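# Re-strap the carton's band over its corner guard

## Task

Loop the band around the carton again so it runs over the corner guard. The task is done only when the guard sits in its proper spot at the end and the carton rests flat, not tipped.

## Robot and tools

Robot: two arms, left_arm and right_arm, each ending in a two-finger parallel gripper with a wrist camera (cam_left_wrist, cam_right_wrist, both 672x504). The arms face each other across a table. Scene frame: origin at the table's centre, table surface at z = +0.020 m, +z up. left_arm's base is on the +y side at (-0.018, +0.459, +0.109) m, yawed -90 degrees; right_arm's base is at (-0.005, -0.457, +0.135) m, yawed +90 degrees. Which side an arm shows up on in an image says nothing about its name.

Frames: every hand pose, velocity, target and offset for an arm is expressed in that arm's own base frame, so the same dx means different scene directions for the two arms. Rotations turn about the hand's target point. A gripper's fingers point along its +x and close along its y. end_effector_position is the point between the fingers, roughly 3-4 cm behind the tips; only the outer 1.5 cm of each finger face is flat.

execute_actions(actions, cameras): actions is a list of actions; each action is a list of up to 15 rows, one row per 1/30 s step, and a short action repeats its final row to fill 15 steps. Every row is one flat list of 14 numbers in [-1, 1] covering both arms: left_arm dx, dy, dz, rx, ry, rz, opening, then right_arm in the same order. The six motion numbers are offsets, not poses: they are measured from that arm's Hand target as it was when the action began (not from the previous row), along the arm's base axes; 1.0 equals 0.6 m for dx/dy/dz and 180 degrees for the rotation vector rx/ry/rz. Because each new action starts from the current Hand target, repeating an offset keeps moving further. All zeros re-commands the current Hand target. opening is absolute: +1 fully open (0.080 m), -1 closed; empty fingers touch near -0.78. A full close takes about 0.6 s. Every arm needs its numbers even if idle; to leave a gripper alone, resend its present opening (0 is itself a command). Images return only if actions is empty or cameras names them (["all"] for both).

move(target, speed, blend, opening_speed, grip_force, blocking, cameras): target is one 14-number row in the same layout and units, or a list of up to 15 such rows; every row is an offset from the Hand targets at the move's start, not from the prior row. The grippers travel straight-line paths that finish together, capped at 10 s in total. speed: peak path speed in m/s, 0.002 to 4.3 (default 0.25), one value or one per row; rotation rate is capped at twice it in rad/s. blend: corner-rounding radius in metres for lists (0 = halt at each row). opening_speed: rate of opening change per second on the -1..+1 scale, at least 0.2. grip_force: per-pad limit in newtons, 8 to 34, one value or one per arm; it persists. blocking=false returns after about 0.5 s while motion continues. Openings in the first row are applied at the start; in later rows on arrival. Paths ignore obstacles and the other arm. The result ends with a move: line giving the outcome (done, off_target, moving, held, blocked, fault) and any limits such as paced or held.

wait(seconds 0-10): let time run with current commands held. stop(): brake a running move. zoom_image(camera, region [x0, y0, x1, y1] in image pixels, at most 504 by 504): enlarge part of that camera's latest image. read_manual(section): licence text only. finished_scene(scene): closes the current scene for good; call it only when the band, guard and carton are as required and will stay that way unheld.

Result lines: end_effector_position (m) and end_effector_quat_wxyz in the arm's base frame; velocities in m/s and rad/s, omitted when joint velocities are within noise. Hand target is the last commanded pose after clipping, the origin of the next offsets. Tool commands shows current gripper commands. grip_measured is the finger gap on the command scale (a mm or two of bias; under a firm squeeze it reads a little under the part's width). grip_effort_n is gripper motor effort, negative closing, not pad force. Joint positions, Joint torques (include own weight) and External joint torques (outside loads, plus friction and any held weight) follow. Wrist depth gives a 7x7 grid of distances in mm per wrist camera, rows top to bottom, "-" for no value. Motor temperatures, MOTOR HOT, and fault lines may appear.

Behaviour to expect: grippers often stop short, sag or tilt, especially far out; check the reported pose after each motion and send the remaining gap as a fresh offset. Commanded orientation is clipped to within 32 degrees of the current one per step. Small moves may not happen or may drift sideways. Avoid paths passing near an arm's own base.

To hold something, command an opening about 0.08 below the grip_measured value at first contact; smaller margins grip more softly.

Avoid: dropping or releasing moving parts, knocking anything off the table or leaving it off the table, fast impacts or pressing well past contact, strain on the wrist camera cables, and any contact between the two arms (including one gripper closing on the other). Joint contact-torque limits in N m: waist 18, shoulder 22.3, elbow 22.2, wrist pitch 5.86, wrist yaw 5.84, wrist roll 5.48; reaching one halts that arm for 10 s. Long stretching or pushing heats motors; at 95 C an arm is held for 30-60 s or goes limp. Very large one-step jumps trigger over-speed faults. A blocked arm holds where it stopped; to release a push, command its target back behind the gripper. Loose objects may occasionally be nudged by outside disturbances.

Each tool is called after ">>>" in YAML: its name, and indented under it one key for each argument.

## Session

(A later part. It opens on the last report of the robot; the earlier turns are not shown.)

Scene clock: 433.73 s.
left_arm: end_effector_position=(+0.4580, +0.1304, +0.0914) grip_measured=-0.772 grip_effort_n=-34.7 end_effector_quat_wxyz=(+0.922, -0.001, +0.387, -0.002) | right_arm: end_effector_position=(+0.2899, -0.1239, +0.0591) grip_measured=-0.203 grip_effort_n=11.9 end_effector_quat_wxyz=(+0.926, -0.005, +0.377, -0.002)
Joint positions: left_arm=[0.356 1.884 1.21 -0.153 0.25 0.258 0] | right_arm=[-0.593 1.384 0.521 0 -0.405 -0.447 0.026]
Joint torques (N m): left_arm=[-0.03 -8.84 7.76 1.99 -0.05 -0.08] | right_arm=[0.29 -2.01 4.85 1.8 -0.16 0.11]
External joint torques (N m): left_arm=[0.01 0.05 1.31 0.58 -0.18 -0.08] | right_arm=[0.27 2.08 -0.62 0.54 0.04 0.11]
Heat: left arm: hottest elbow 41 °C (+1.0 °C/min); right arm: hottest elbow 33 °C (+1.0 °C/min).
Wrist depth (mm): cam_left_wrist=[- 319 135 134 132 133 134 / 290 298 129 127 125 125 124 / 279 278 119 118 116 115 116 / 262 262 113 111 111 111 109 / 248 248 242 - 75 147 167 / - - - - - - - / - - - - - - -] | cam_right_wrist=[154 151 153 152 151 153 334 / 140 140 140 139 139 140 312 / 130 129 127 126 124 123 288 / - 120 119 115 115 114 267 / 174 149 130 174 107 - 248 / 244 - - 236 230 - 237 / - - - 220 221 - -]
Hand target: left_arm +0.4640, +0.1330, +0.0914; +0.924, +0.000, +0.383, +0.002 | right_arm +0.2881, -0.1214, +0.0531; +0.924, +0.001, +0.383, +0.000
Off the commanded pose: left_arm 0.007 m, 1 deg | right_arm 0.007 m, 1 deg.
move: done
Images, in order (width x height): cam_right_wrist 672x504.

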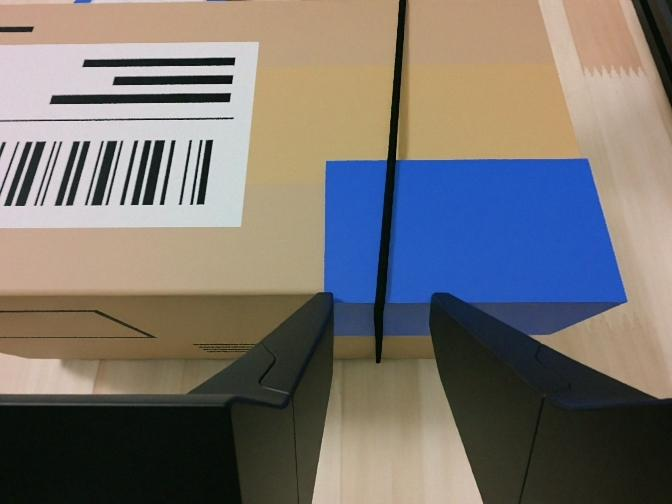

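>>> move:
  target:
    - [0,0,0,0,0,0,-1,0.0025,0.0,-0.003,0,0,0,-0.2]
    - [0,0,0,0,0,0,-1,0.0025,0.0,-0.003,0,0,0,-1]
    - [0,0,0,0,0,0,-1,-0.018,0.0,0.035,0,0,0,-1]
  speed: 0.06
  cameras: ["cam_right_wrist"]

>>> zoom_image:
  camera: "cam_right_wrist"
  region: [280, 200, 480, 350]

Scene clock: 442.40 s.
left_arm: end_effector_position=(+0.4580, +0.1304, +0.0914) grip_measured=-0.772 grip_effort_n=-34.7 end_effector_quat_wxyz=(+0.922, -0.001, +0.387, -0.002) | right_arm: end_effector_position=(+0.2745, -0.1182, +0.0656) grip_measured=-0.772 grip_effort_n=-30.0 end_effector_quat_wxyz=(+0.919, +0.007, +0.394, +0.002)
Joint positions: left_arm=[0.356 1.884 1.21 -0.153 0.25 0.258 0] | right_arm=[-0.611 1.307 0.524 -0.13 -0.416 -0.46 0]
Joint torques (N m): left_arm=[-0.05 -8.83 7.76 1.99 -0.05 -0.08] | right_arm=[-0.41 -4.15 8.09 1.02 -0.41 -0.17]
External joint torques (N m): left_arm=[-0.03 0.04 1.34 0.59 -0.17 -0.08] | right_arm=[-0.44 -0.42 2.44 -0.19 -0.19 -0.17]
Heat: left arm: hottest elbow 41 °C (+1.0 °C/min); right arm: hottest elbow 33 °C (+0.0 °C/min).
Wrist depth (mm): cam_left_wrist=[302 322 137 134 - 133 134 / 292 299 129 127 124 125 124 / 277 278 119 119 116 116 117 / 263 262 113 111 111 111 109 / 247 249 242 - 75 148 167 / - - - - - - - / - - - - - - -] | cam_right_wrist=[160 159 156 154 152 151 327 / 148 147 145 144 141 141 303 / - 136 133 131 128 125 279 / 131 130 129 124 120 119 260 / 257 243 243 84 208 249 250 / 254 251 - - - - 239 / - - - - - - -]
Hand target: left_arm +0.4640, +0.1330, +0.0914; +0.924, +0.000, +0.383, +0.002 | right_arm +0.2773, -0.1214, +0.0741; +0.924, +0.001, +0.384, +0.000
Off the commanded pose: left_arm 0.007 m, 1 deg | right_arm 0.010 m, 2 deg.
move: off_target (right_arm)
Images, in order (width x height): cam_right_wrist 672x504.

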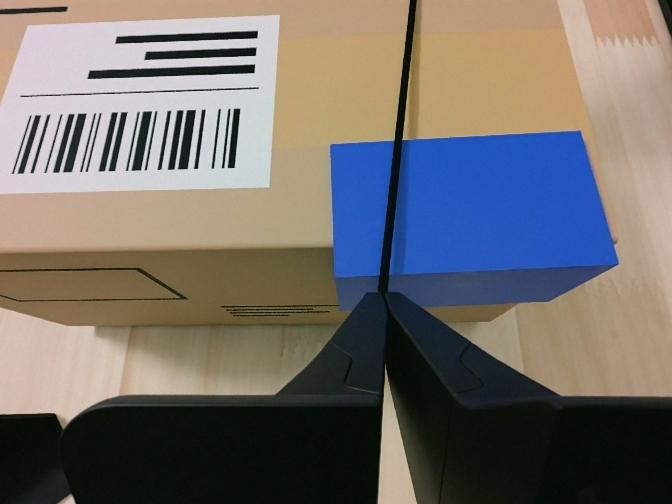

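Scaled by 2.520 from the camera's 672x504 image, which has a finer 960x720 frame.

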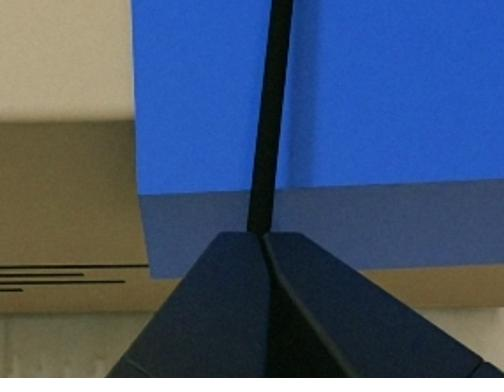

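>>> move:
  target:
    - [0,0,0,0,0,0,-1,0,-0.031,0,0,0,0,-1]
    - [0,0,0,0,0,0,-1,0.0303,-0.031,-0.0193,0,0,0,-1]
  speed: 0.06
  blend: [0.006,0]
  cameras: ["all"]

>>> zoom_image:
  camera: "cam_right_wrist"
  region: [200, 100, 600, 400]

Scene clock: 450.63 s.
left_arm: end_effector_position=(+0.4580, +0.1304, +0.0914) grip_measured=-0.772 grip_effort_n=-34.7 end_effector_quat_wxyz=(+0.922, -0.001, +0.387, -0.001) | right_arm: end_effector_position=(+0.2893, -0.1374, +0.0585) grip_measured=-0.772 grip_effort_n=-29.5 end_effector_quat_wxyz=(+0.921, +0.005, +0.389, +0.001)
Joint positions: left_arm=[0.356 1.884 1.21 -0.153 0.25 0.258 0] | right_arm=[-0.643 1.429 0.577 -0.062 -0.437 -0.488 0]
Joint torques (N m): left_arm=[-0.04 -8.84 7.8 1.98 -0.05 -0.09] | right_arm=[0.45 -2.35 8.32 2.04 -0.14 0.12]
External joint torques (N m): left_arm=[-0.04 0.14 1.29 0.55 -0.18 -0.09] | right_arm=[0.43 2.06 2.88 0.85 0.09 0.12]
Heat: left arm: hottest elbow 41 °C (+1.0 °C/min); right arm: hottest elbow 33 °C (+0.0 °C/min).
Wrist depth (mm): cam_left_wrist=[309 322 135 134 131 132 134 / 294 299 129 127 125 125 124 / 276 278 119 119 117 116 116 / 261 262 113 111 110 111 109 / 248 248 243 - 76 147 167 / - - - - - - - / - - - - - - -] | cam_right_wrist=[153 149 149 146 145 318 321 / 139 139 136 135 133 136 299 / 128 128 124 120 119 120 276 / - 119 116 112 112 112 260 / 195 163 163 84 109 241 243 / 245 244 - - - - 231 / - - - - - - -]
Hand target: left_arm +0.4640, +0.1330, +0.0914; +0.924, +0.000, +0.383, +0.002 | right_arm +0.2955, -0.1400, +0.0627; +0.924, +0.000, +0.383, +0.000
Off the commanded pose: left_arm 0.007 m, 1 deg | right_arm 0.008 m, 1 deg.
move: done; blend cut to 0 m at target 1

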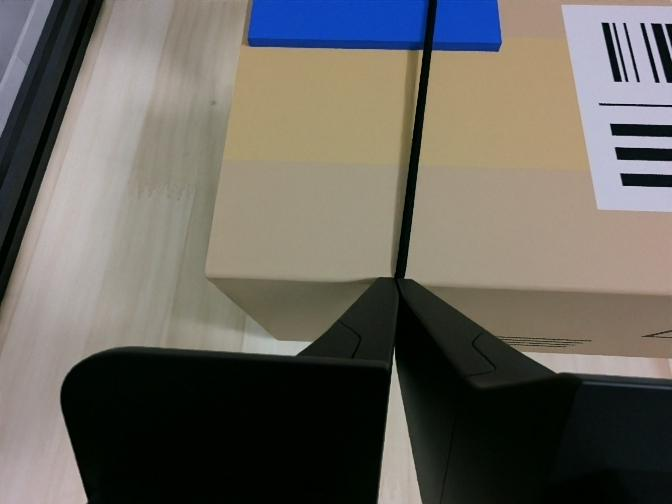

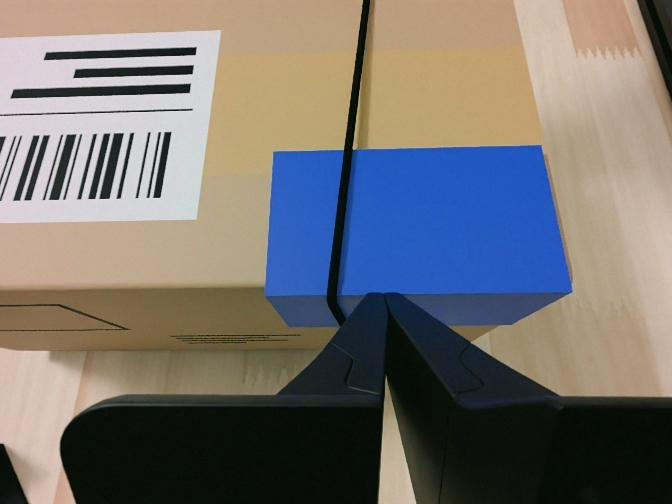

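Scaled by 1.260 from the camera's 672x504 image, which has a finer 960x720 frame.

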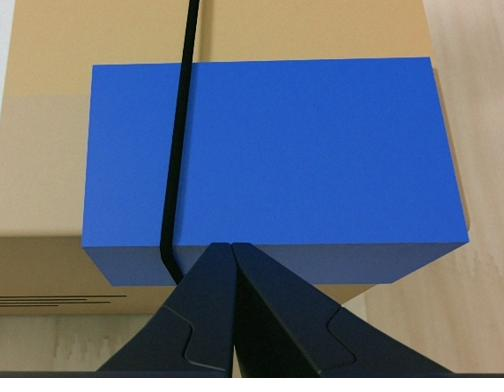

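>>> move:
  target:
    - [0,0,0,0,0,0,-0.6,-0.03,0,0.03,0,0,0,-1]
    - [-0.003,0,0.003,0,0,0,-0.4,-0.06,0,0.06,0,0,0,-1]
    - [-0.06,0,0.06,0,0,0,-0.4,-0.06,0,0.06,0,0,0,-1]
  speed: 0.06
  cameras: ["all"]

>>> zoom_image:
  camera: "cam_right_wrist"
  region: [200, 0, 600, 300]

>>> zoom_image:
  camera: "cam_left_wrist"
  region: [150, 0, 550, 300]

Scene clock: 462.83 s.
left_arm: end_effector_position=(+0.4322, +0.1341, +0.1284) grip_measured=-0.403 grip_effort_n=15.6 end_effector_quat_wxyz=(+0.924, +0.001, +0.381, +0.004) | right_arm: end_effector_position=(+0.2562, -0.1364, +0.0895) grip_measured=-0.772 grip_effort_n=-29.5 end_effector_quat_wxyz=(+0.919, +0.010, +0.394, +0.003)
Joint positions: left_arm=[0.388 1.746 1.185 -0.258 0.264 0.279 0.017] | right_arm=[-0.737 1.245 0.599 -0.319 -0.492 -0.569 0]
Joint torques (N m): left_arm=[0.32 -11.74 4.41 1.24 0.29 0.14] | right_arm=[-0.24 -3.56 8.77 1.26 -0.45 -0.17]
External joint torques (N m): left_arm=[0.25 -3.65 -2.26 -0.17 0.17 0.13] | right_arm=[-0.2 -0.03 2.88 0.12 -0.2 -0.18]
Heat: left arm: hottest elbow 40 °C (+0.0 °C/min); right arm: hottest elbow 34 °C (+0.0 °C/min).
Wrist depth (mm): cam_left_wrist=[1312 372 377 188 182 185 184 / 1208 347 346 175 174 172 171 / 312 326 319 164 161 160 159 / 298 304 297 156 154 155 152 / 286 288 291 274 93 224 248 / - - - 263 - - - / - - - 251 - - -] | cam_right_wrist=[196 192 190 187 184 363 354 / 180 179 175 174 171 334 330 / 167 166 164 158 154 309 307 / 197 197 180 - 223 292 289 / 288 285 282 93 253 275 272 / 280 276 - - - - 259 / - - - - - - -]
Hand target: left_arm +0.4280, +0.1329, +0.1275; +0.924, +0.000, +0.383, +0.002 | right_arm +0.2595, -0.1400, +0.0985; +0.923, +0.001, +0.384, +0.000
Off the commanded pose: left_arm 0.004 m, 0 deg | right_arm 0.010 m, 2 deg.
move: off_target (right_arm)

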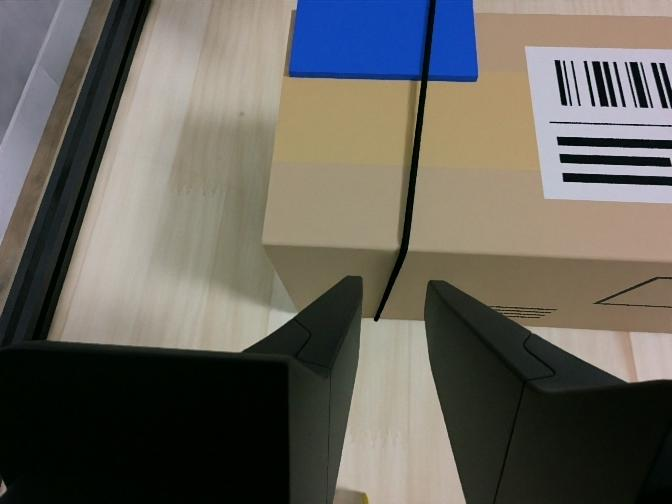

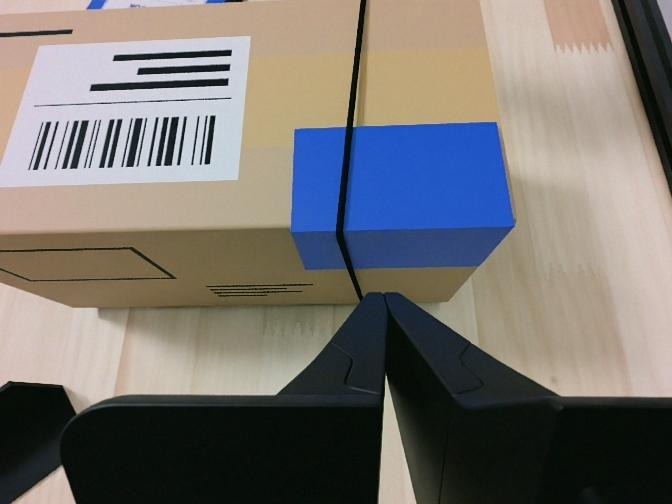

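Scaled by 1.260 from the camera's 672x504 image, which has a finer 960x720 frame.

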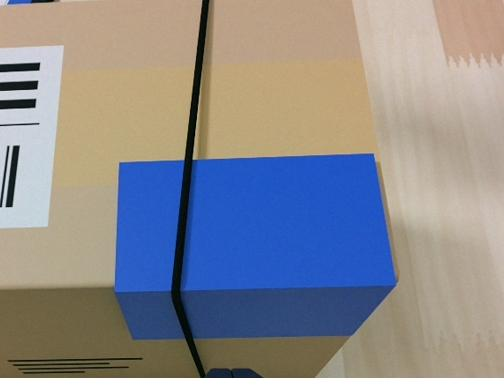

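Scaled by 1.260 from the camera's 672x504 image, which has a finer 960x720 frame.

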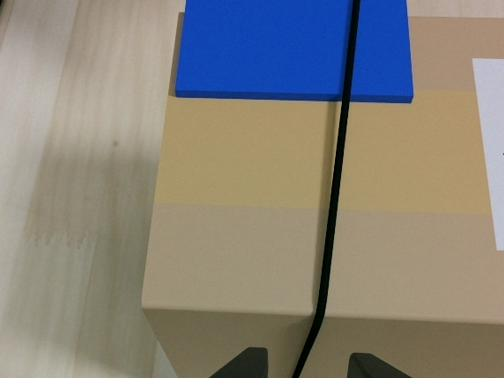

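>>> move:
  target:
    - [0,0,0,0,0,0,-0.4,0,0.0308,0,0,0,0,-0.2]
    - [0,0,0,0,0,0,-0.4,0.049,0.0308,-0.0577,0,0,0,-0.2]
    - [0,0,0,0,0,0,-0.4,0.0477,0.0308,-0.0757,0,0,0,-0.2]
    - [0,0,0,0,0,0,-0.4,0.0515,0.0308,-0.0787,0,0,0,-0.2]
  speed: [0.1,0.1,0.06,0.05]
  cameras: ["cam_right_wrist"]

>>> zoom_image:
  camera: "cam_right_wrist"
  region: [280, 200, 480, 350]

Scene clock: 478.60 s.
left_arm: end_effector_position=(+0.4322, +0.1341, +0.1284) grip_measured=-0.403 grip_effort_n=15.1 end_effector_quat_wxyz=(+0.924, +0.001, +0.381, +0.004) | right_arm: end_effector_position=(+0.2903, -0.1233, +0.0582) grip_measured=-0.203 grip_effort_n=11.9 end_effector_quat_wxyz=(+0.926, -0.003, +0.377, -0.001)
Joint positions: left_arm=[0.388 1.746 1.185 -0.258 0.264 0.279 0.017] | right_arm=[-0.591 1.388 0.518 0.006 -0.406 -0.443 0.026]
Joint torques (N m): left_arm=[0.28 -11.72 4.38 1.24 0.29 0.13] | right_arm=[0.56 -1.06 5.4 2.36 0 0.13]
External joint torques (N m): left_arm=[0.34 -3.56 -2.37 -0.19 0.15 0.13] | right_arm=[0.55 3.06 -0.04 1.1 0.2 0.12]
Heat: left arm: hottest elbow 38 °C (-2.0 °C/min); right arm: hottest elbow 35 °C (+1.0 °C/min).
Wrist depth (mm): cam_left_wrist=[1427 370 374 184 183 186 184 / 347 346 345 175 174 172 171 / 309 324 322 165 161 161 158 / 295 305 297 157 153 154 153 / 285 289 290 274 93 225 244 / - - - 263 - - - / - - - 252 - - -] | cam_right_wrist=[155 153 153 152 151 153 334 / 141 141 140 139 138 138 312 / 130 129 127 126 123 122 287 / - 119 119 115 114 115 266 / 173 148 129 174 106 - 248 / 244 - - 235 229 - 236 / - - - 221 221 - -]
Hand target: left_arm +0.4280, +0.1329, +0.1275; +0.924, +0.000, +0.383, +0.002 | right_arm +0.2905, -0.1215, +0.0515; +0.924, +0.000, +0.383, +0.000
Off the commanded pose: left_arm 0.004 m, 0 deg | right_arm 0.007 m, 1 deg.
move: done
Images, in order (width x height): cam_right_wrist 672x504.

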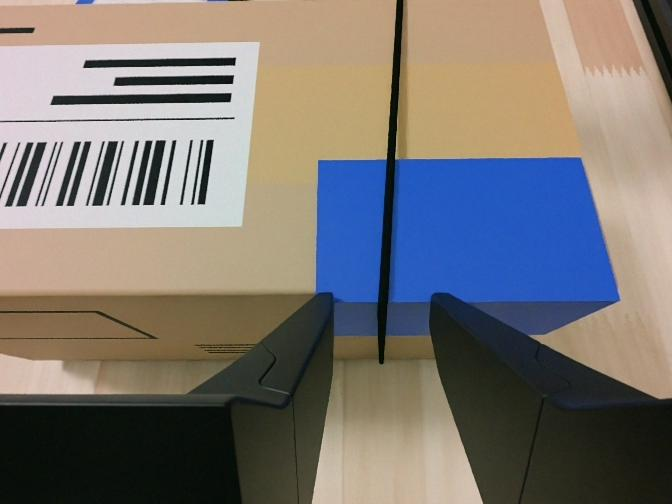

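Scaled by 2.520 from the camera's 672x504 image, which has a finer 960x720 frame.

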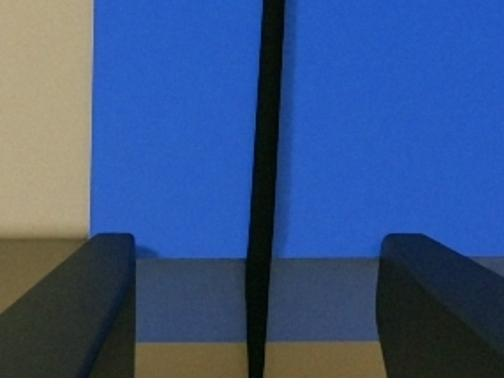

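>>> move:
  target:
    - [0,0,0,0,0,0,-0.4,0.004,0,-0.002,0,0,0,-0.2]
    - [0,0,0,0,0,0,-0.4,0.004,0,-0.002,0,0,0,-1]
    - [0,0,0,0,0,0,-0.4,0.0035,-0.0255,0.001,0,0,0,-1]
  speed: 0.03
  cameras: ["cam_right_wrist"]

>>> zoom_image:
  camera: "cam_right_wrist"
  region: [280, 200, 480, 350]

Scene clock: 486.07 s.
left_arm: end_effector_position=(+0.4322, +0.1341, +0.1284) grip_measured=-0.403 grip_effort_n=15.6 end_effector_quat_wxyz=(+0.924, +0.001, +0.381, +0.004) | right_arm: end_effector_position=(+0.2907, -0.1284, +0.0578) grip_measured=-0.770 grip_effort_n=-37.0 end_effector_quat_wxyz=(+0.928, +0.004, +0.373, +0.013)
Joint positions: left_arm=[0.388 1.746 1.185 -0.258 0.264 0.279 0.017] | right_arm=[-0.628 1.417 0.539 -0.006 -0.462 -0.474 0]
Joint torques (N m): left_arm=[0.28 -11.71 4.43 1.24 0.28 0.13] | right_arm=[-0.51 0.21 7.91 2.06 0.84 -0.17]
External joint torques (N m): left_arm=[0.18 -3.68 -2.25 -0.19 0.17 0.13] | right_arm=[-0.52 4.43 2.62 0.86 1.07 -0.17]
Heat: left arm: hottest shoulder 37 °C (+4.1 °C/min); right arm: hottest elbow 34 °C (+1.0 °C/min).
Wrist depth (mm): cam_left_wrist=[1384 371 377 184 183 186 184 / - 346 349 175 174 172 171 / - 326 320 165 161 161 159 / 296 304 299 157 155 155 153 / 284 289 290 276 93 218 243 / - - - 262 - - - / - - - 252 - - -] | cam_right_wrist=[165 160 158 155 154 155 338 / 147 147 144 144 139 141 310 / 137 133 130 131 130 124 285 / - 125 122 117 115 115 263 / 175 148 144 93 94 248 245 / 250 248 - - - - 234 / - - - - - - -]
Hand target: left_arm +0.4280, +0.1329, +0.1275; +0.924, +0.000, +0.383, +0.002 | right_arm +0.2925, -0.1368, +0.0520; +0.924, +0.001, +0.383, +0.000
Off the commanded pose: left_arm 0.004 m, 0 deg | right_arm 0.010 m, 2 deg.
move: off_target (right_arm)
Images, in order (width x height): cam_right_wrist 672x504.

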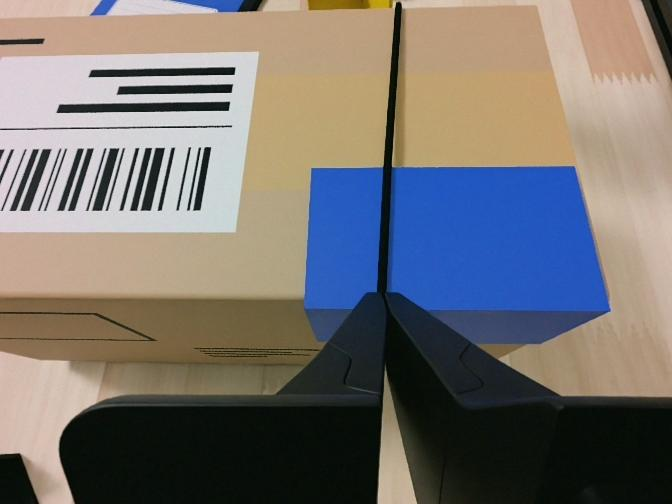

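Scaled by 2.520 from the camera's 672x504 image, which has a finer 960x720 frame.

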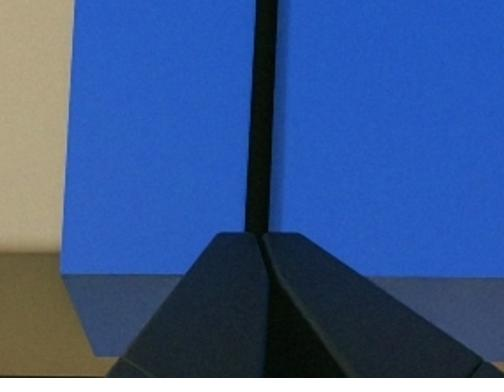

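>>> move:
  target:
    - [0,0,0,0,0,0,-0.4,-0.004,-0.012,0.008,0,0,0,-1]
  speed: 0.03
  cameras: ["cam_right_wrist"]

>>> zoom_image:
  camera: "cam_right_wrist"
  region: [280, 200, 480, 350]

Scene clock: 491.47 s.
left_arm: end_effector_position=(+0.4322, +0.1341, +0.1284) grip_measured=-0.403 grip_effort_n=15.6 end_effector_quat_wxyz=(+0.924, +0.001, +0.381, +0.004) | right_arm: end_effector_position=(+0.2899, -0.1331, +0.0590) grip_measured=-0.771 grip_effort_n=-33.7 end_effector_quat_wxyz=(+0.926, +0.004, +0.377, +0.017)
Joint positions: left_arm=[0.388 1.746 1.185 -0.258 0.264 0.279 0.017] | right_arm=[-0.649 1.427 0.563 -0.04 -0.477 -0.501 0]
Joint torques (N m): left_arm=[0.27 -11.72 4.4 1.24 0.3 0.14] | right_arm=[-1.27 -1.23 7.79 1.65 0.7 -0.18]
External joint torques (N m): left_arm=[0.3 -3.61 -2.3 -0.19 0.17 0.14] | right_arm=[-1.26 3.14 2.41 0.46 0.94 -0.18]
Motor temperatures (°C): left_arm=[25 38 37 34 27 27] | right_arm=[26 28 35 30 28 26]
Heat: left arm: hottest shoulder 38 °C (+4.0 °C/min); right arm: hottest elbow 35 °C (+2.0 °C/min).
Wrist depth (mm): cam_left_wrist=[1418 370 376 184 182 186 183 / 345 348 346 175 171 172 171 / 315 325 319 165 162 160 159 / 295 305 298 156 153 154 153 / 284 288 291 273 93 224 245 / - - - 262 - - - / - - - 251 - - -] | cam_right_wrist=[164 159 156 154 151 153 332 / 147 146 143 142 139 140 307 / 137 133 130 127 125 122 283 / - 124 122 116 115 114 261 / 190 158 151 84 110 123 243 / 250 248 - - - - 233 / - - - - - - -]
Hand target: left_arm +0.4280, +0.1329, +0.1275; +0.924, +0.000, +0.383, +0.002 | right_arm +0.2901, -0.1440, +0.0567; +0.924, +0.000, +0.383, +0.000
Off the commanded pose: left_arm 0.004 m, 0 deg | right_arm 0.011 m, 2 deg.
move: off_target (right_arm)
Images, in order (width x height): cam_right_wrist 672x504.

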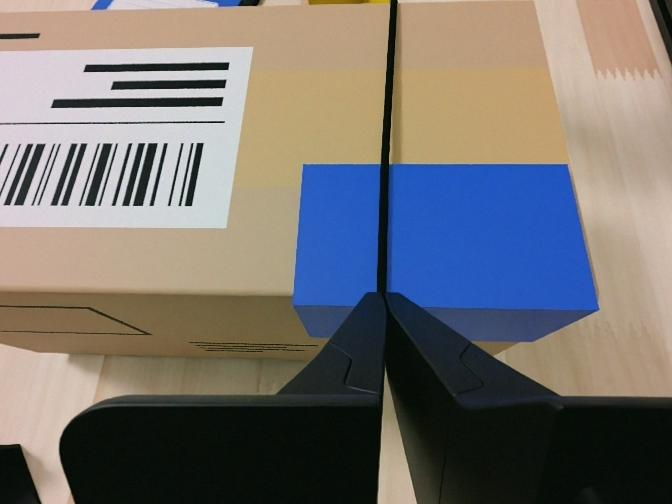

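Scaled by 2.520 from the camera's 672x504 image, which has a finer 960x720 frame.

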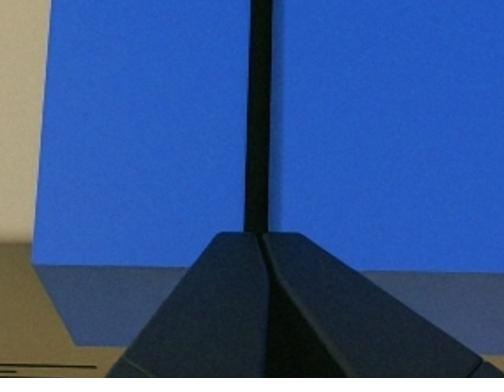

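>>> move:
  target:
    - [0,0,0,0,0,0,-0.4,-0.001,-0.010,0.003,0,0,0,-1]
    - [0,0,0,0,0,0,-0.4,-0.002,0.007,0.003,0,0,0,-1]
    - [0,0,0,0,0,0,-0.4,-0.002,0.007,0.003,0,0,0,-0.6]
    - [0,0,0,0,0,0,-0.4,-0.06,0.007,0.063,0,0,0,-0.6]
  speed: [0.03,0.03,0.03,0.05]
  cameras: ["all"]

>>> zoom_image:
  camera: "cam_right_wrist"
  region: [200, 0, 600, 300]

>>> zoom_image:
  camera: "cam_left_wrist"
  region: [150, 0, 550, 300]

Scene clock: 504.73 s.
left_arm: end_effector_position=(+0.4322, +0.1341, +0.1284) grip_measured=-0.403 grip_effort_n=15.6 end_effector_quat_wxyz=(+0.924, +0.001, +0.381, +0.004) | right_arm: end_effector_position=(+0.2512, -0.1365, +0.0860) grip_measured=-0.603 grip_effort_n=12.3 end_effector_quat_wxyz=(+0.919, +0.010, +0.393, +0.002)
Joint positions: left_arm=[0.388 1.746 1.185 -0.258 0.264 0.279 0.017] | right_arm=[-0.754 1.235 0.579 -0.314 -0.502 -0.584 0.008]
Joint torques (N m): left_arm=[0.28 -11.72 4.42 1.23 0.3 0.12] | right_arm=[-0.31 -3.57 8.6 1.25 -0.43 -0.17]
External joint torques (N m): left_arm=[0.32 -3.56 -2.39 -0.23 0.17 0.12] | right_arm=[-0.29 -0.11 2.75 0.13 -0.17 -0.17]
Heat: left arm: hottest shoulder 39 °C (+5.0 °C/min); right arm: hottest elbow 34 °C (+1.0 °C/min).
Wrist depth (mm): cam_left_wrist=[1375 372 375 185 183 186 184 / 1234 347 348 175 173 172 171 / 311 328 320 164 161 161 159 / 298 305 298 156 154 155 153 / 285 289 291 275 93 224 243 / - - - 263 - - - / - - - 251 - - -] | cam_right_wrist=[191 189 185 182 180 359 349 / 176 174 171 170 168 331 325 / 163 161 160 155 152 300 305 / 193 193 194 214 241 288 286 / 285 281 281 104 278 272 268 / - 273 - - - - 257 / - - - - - - -]
Hand target: left_arm +0.4280, +0.1329, +0.1275; +0.924, +0.000, +0.383, +0.002 | right_arm +0.2541, -0.1399, +0.0945; +0.924, +0.000, +0.384, +0.000
Off the commanded pose: left_arm 0.004 m, 0 deg | right_arm 0.010 m, 2 deg.
move: off_target (right_arm)

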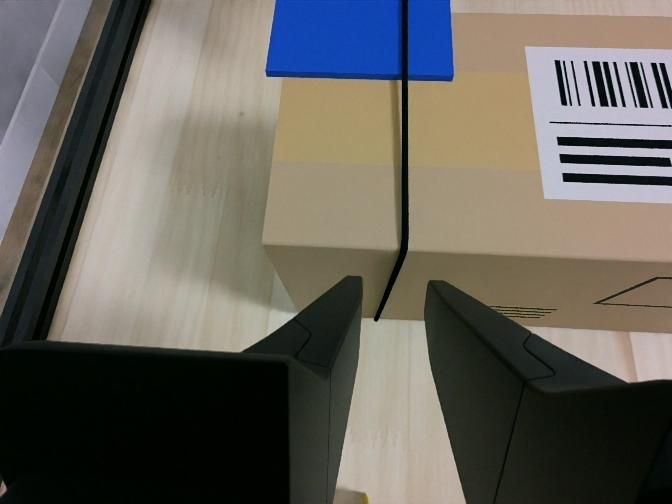

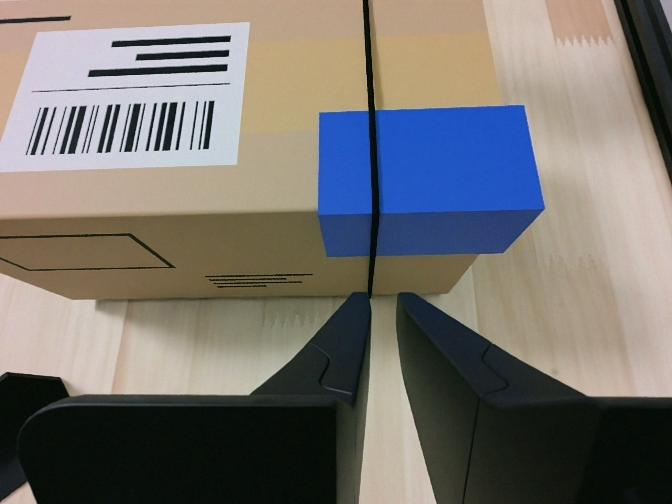

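Scaled by 1.260 from the camera's 672x504 image, which has a finer 960x720 frame.

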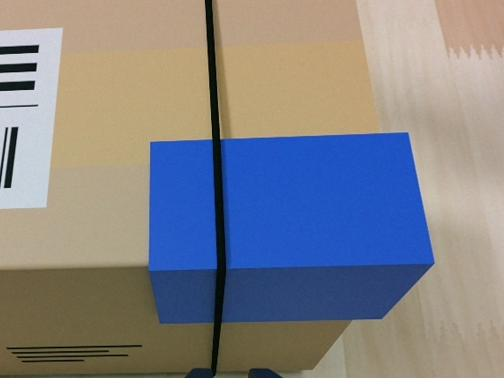

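Scaled by 1.260 from the camera's 672x504 image, which has a finer 960x720 frame.

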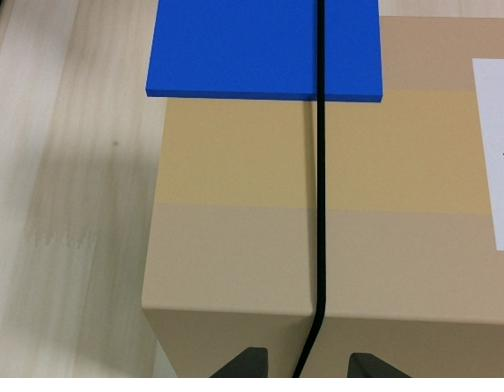

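>>> move:
  target:
    - [0,0,0,0,0,0,-0.4,0,-0.14,0,0,0,0,-0.77]
    - [0,0,0,0,0,0,-0.4,0.0765,-0.14,-0.0683,0,0,0,-0.77]
  speed: [0.12,0.08]
  cameras: ["all"]

>>> zoom_image:
  camera: "cam_right_wrist"
  region: [100, 150, 500, 450]

Scene clock: 521.83 s.
left_arm: end_effector_position=(+0.4322, +0.1341, +0.1284) grip_measured=-0.403 grip_effort_n=15.6 end_effector_quat_wxyz=(+0.924, +0.001, +0.381, +0.004) | right_arm: end_effector_position=(+0.2976, -0.2227, +0.0535) grip_measured=-0.767 grip_effort_n=-13.7 end_effector_quat_wxyz=(+0.923, +0.000, +0.384, +0.000)
Joint positions: left_arm=[0.388 1.746 1.185 -0.258 0.264 0.279 0.017] | right_arm=[-0.861 1.696 0.827 -0.128 -0.564 -0.69 0]
Joint torques (N m): left_arm=[0.26 -11.72 4.41 1.25 0.28 0.13] | right_arm=[0.29 -4.13 6.87 1.43 -0.27 0.11]
External joint torques (N m): left_arm=[0.25 -3.74 -2.2 -0.15 0.15 0.13] | right_arm=[0.25 2.02 1.64 0.36 0.04 0.11]
Heat: left arm: hottest shoulder 40 °C (+6.0 °C/min); right arm: hottest elbow 37 °C (+3.0 °C/min).
Wrist depth (mm): cam_left_wrist=[1297 372 369 184 184 186 184 / 1072 347 349 174 173 172 171 / 312 326 321 165 162 160 159 / 299 306 298 157 155 154 153 / 286 288 292 275 93 224 243 / - - - 263 - - - / - - - 252 - - -] | cam_right_wrist=[- 141 142 328 325 316 1323 / 131 129 130 301 299 295 1217 / - 121 115 276 276 274 263 / 108 107 107 257 257 255 247 / - 102 103 93 244 239 232 / 236 235 - - - - 223 / - - - - - - -]
Hand target: left_arm +0.4280, +0.1329, +0.1275; +0.924, +0.000, +0.383, +0.002 | right_arm +0.3000, -0.2239, +0.0536; +0.924, +0.000, +0.383, +0.000
Off the commanded pose: left_arm 0.004 m, 0 deg | right_arm 0.003 m, 0 deg.
move: done

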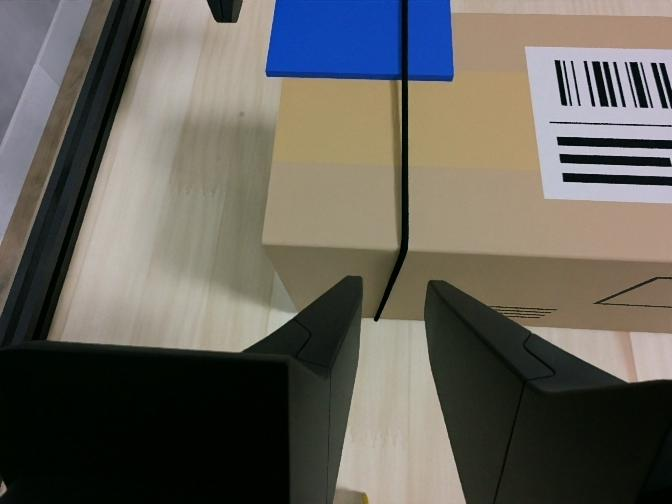

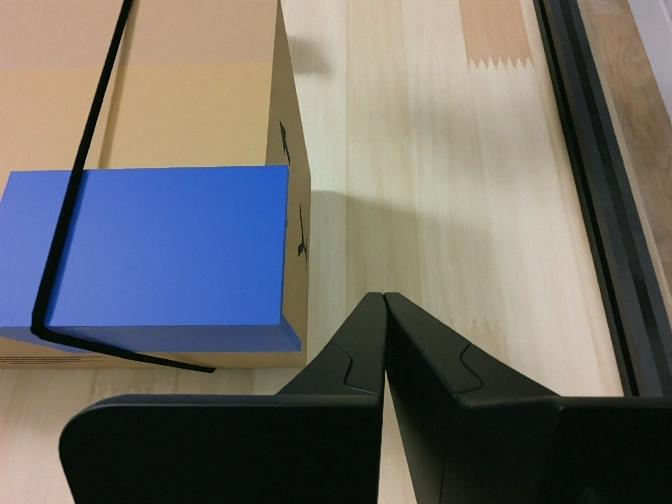

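Scaled by 1.260 from the camera's 672x504 image, which has a finer 960x720 frame.

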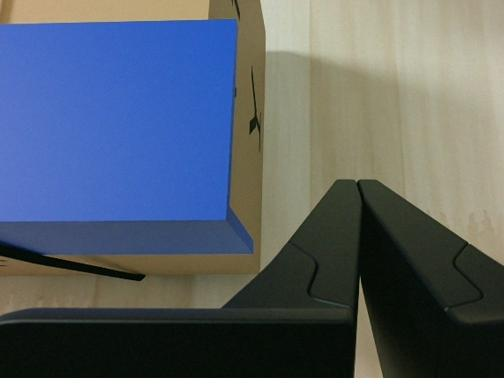

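>>> move:
  target: [0,0,0,0,0,0,-0.4,0,0.051,0,0,0,0,-0.77]
  speed: 0.05
  cameras: ["all"]

>>> zoom_image:
  camera: "cam_left_wrist"
  region: [200, 0, 500, 225]

Scene clock: 533.97 s.
left_arm: end_effector_position=(+0.4322, +0.1341, +0.1284) grip_measured=-0.403 grip_effort_n=15.6 end_effector_quat_wxyz=(+0.924, +0.001, +0.381, +0.004) | right_arm: end_effector_position=(+0.3001, -0.1979, +0.0521) grip_measured=-0.768 grip_effort_n=-12.3 end_effector_quat_wxyz=(+0.923, +0.001, +0.386, -0.003)
Joint positions: left_arm=[0.388 1.746 1.185 -0.258 0.264 0.279 0.017] | right_arm=[-0.792 1.635 0.747 -0.073 -0.519 -0.62 0]
Joint torques (N m): left_arm=[0.31 -11.7 4.42 1.24 0.29 0.13] | right_arm=[0.68 -5.84 4.49 1.36 -0.4 0.12]
External joint torques (N m): left_arm=[0.31 -3.65 -2.26 -0.18 0.16 0.13] | right_arm=[0.67 -0.08 -0.79 0.23 -0.13 0.12]
Heat: left arm: hottest shoulder 40 °C (+4.0 °C/min); right arm: hottest elbow 35 °C (+0.0 °C/min).
Wrist depth (mm): cam_left_wrist=[1261 371 369 182 183 186 184 / 343 348 348 175 174 171 171 / 307 325 318 165 162 161 159 / 296 305 298 157 154 155 152 / 285 288 289 274 93 224 244 / - - - 264 - - - / - - - 252 - - -] | cam_right_wrist=[140 139 138 142 323 319 1204 / 131 128 127 289 297 295 287 / 115 115 113 269 275 273 256 / 107 106 105 106 256 255 249 / - 102 100 99 243 240 234 / - 233 - - - - 224 / - - - - - - -]
Hand target: left_arm +0.4280, +0.1329, +0.1275; +0.924, +0.000, +0.383, +0.002 | right_arm +0.3000, -0.1932, +0.0535; +0.924, +0.001, +0.383, +0.000
Off the commanded pose: left_arm 0.004 m, 0 deg | right_arm 0.005 m, 0 deg.
move: done

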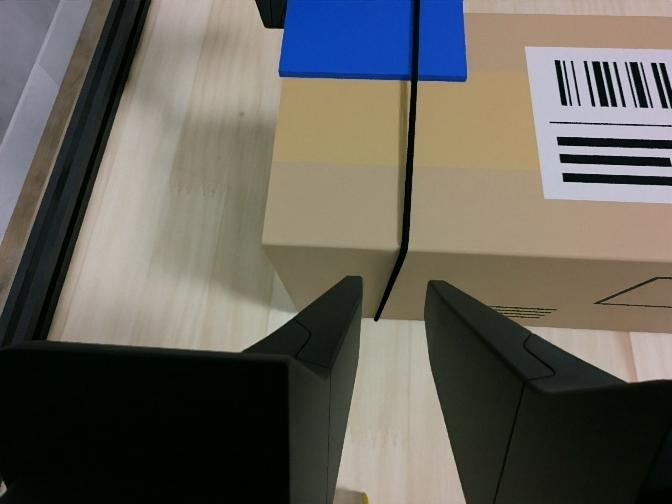

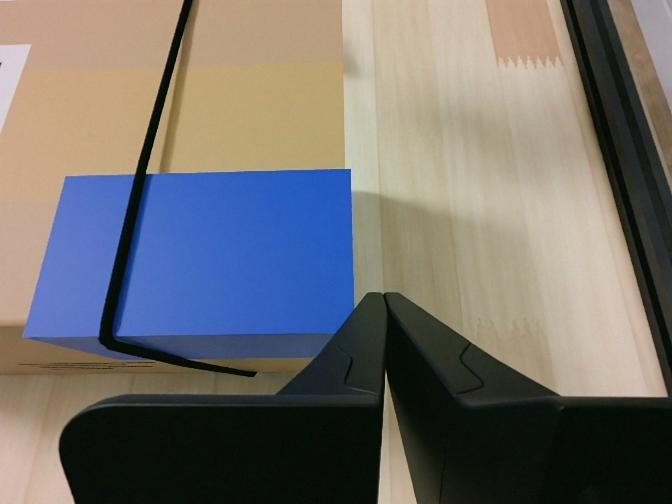

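Scaled by 1.680 from the camera's 672x504 image, which has a finer 960x720 frame.

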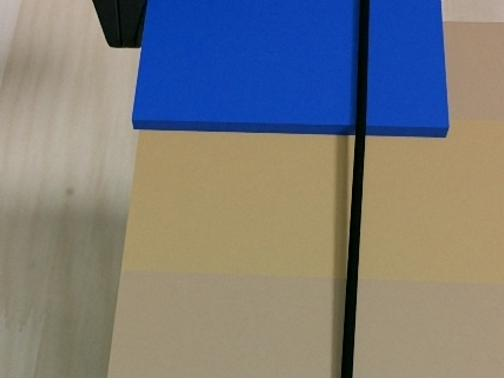

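>>> move:
  target:
    - [0,0,0,0,0,0,-0.4,0,-0.04,0,0,0,0,-0.77]
    - [0,0,0,0,0,0,-0.4,-0.12,-0.02,0.12,0,0,0,-0.77]
    - [-0.05,0,0.1,0,0,0,-0.4,-0.16,0.1,0.14,0,0,0,-0.77]
  speed: [0.06,0.15,0.2]
  blend: [0,0.03,0]
  cameras: ["all"]

>>> zoom_image:
  camera: "cam_right_wrist"
  region: [200, 50, 600, 350]

Scene clock: 546.17 s.
left_arm: end_effector_position=(+0.3970, +0.1321, +0.1812) grip_measured=-0.403 grip_effort_n=15.6 end_effector_quat_wxyz=(+0.921, -0.003, +0.390, +0.002) | right_arm: end_effector_position=(+0.2050, -0.1359, +0.1396) grip_measured=-0.768 grip_effort_n=-12.3 end_effector_quat_wxyz=(+0.924, -0.002, +0.383, -0.001)
Joint positions: left_arm=[0.424 1.59 1.24 -0.496 0.288 0.306 0.017] | right_arm=[-0.942 1.021 0.684 -0.7 -0.607 -0.772 0]
Joint torques (N m): left_arm=[0.27 -9.65 7.29 1.23 0.31 0.12] | right_arm=[0.36 -2.39 5.72 1.13 -0.3 0.11]
External joint torques (N m): left_arm=[0.28 -2.63 0.42 -0.16 0.16 0.12] | right_arm=[0.36 -0.05 -0.44 0.1 0.03 0.11]
Heat: left arm: hottest shoulder 41 °C (+4.1 °C/min); right arm: hottest elbow 34 °C (+0.0 °C/min).
Wrist depth (mm): cam_left_wrist=[1351 438 437 441 433 427 427 / 1165 405 407 236 235 234 233 / 1202 379 382 222 220 220 218 / 1142 359 356 253 250 242 233 / 338 341 345 335 93 337 329 / - - - 312 - - - / - - - 297 - - -] | cam_right_wrist=[466 266 266 259 443 445 1479 / 247 244 243 241 243 412 1323 / 230 230 229 226 364 380 379 / 359 308 309 309 347 354 346 / 347 339 340 93 332 329 324 / - 322 - - - - 312 / - - - - - - -]
Hand target: left_arm +0.3980, +0.1330, +0.1874; +0.924, +0.000, +0.383, +0.002 | right_arm +0.2040, -0.1332, +0.1375; +0.924, +0.001, +0.384, +0.000
Off the commanded pose: left_arm 0.006 m, 1 deg | right_arm 0.004 m, 0 deg.
move: done

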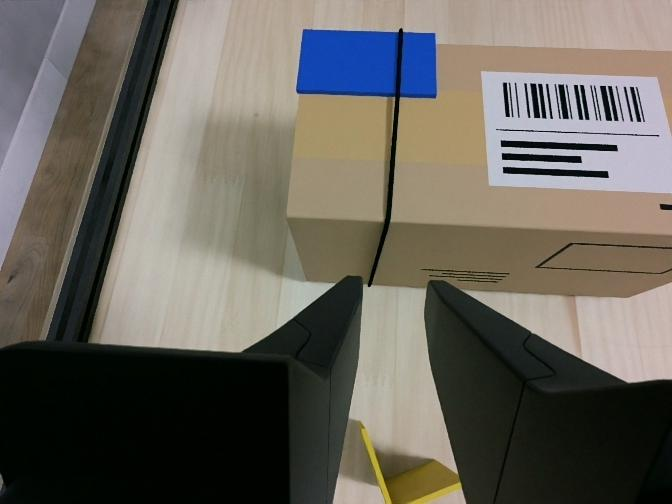

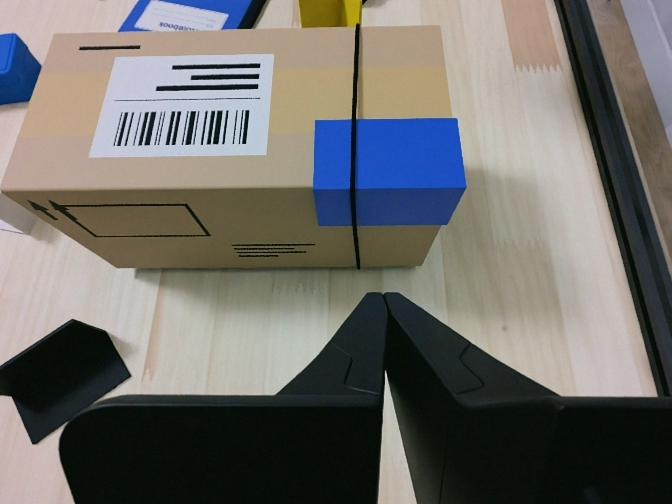

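Scaled by 1.260 from the camera's 672x504 image, which has a finer 960x720 frame.

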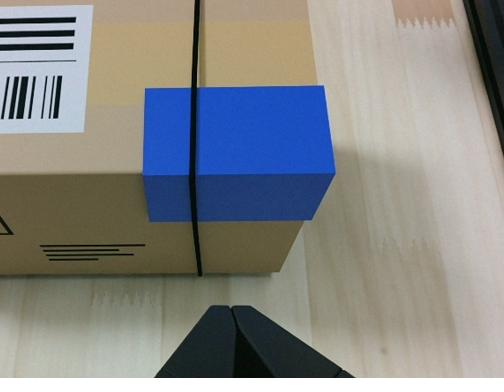

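>>> finished_scene:
  scene: 1

The scene is finished: the task was done.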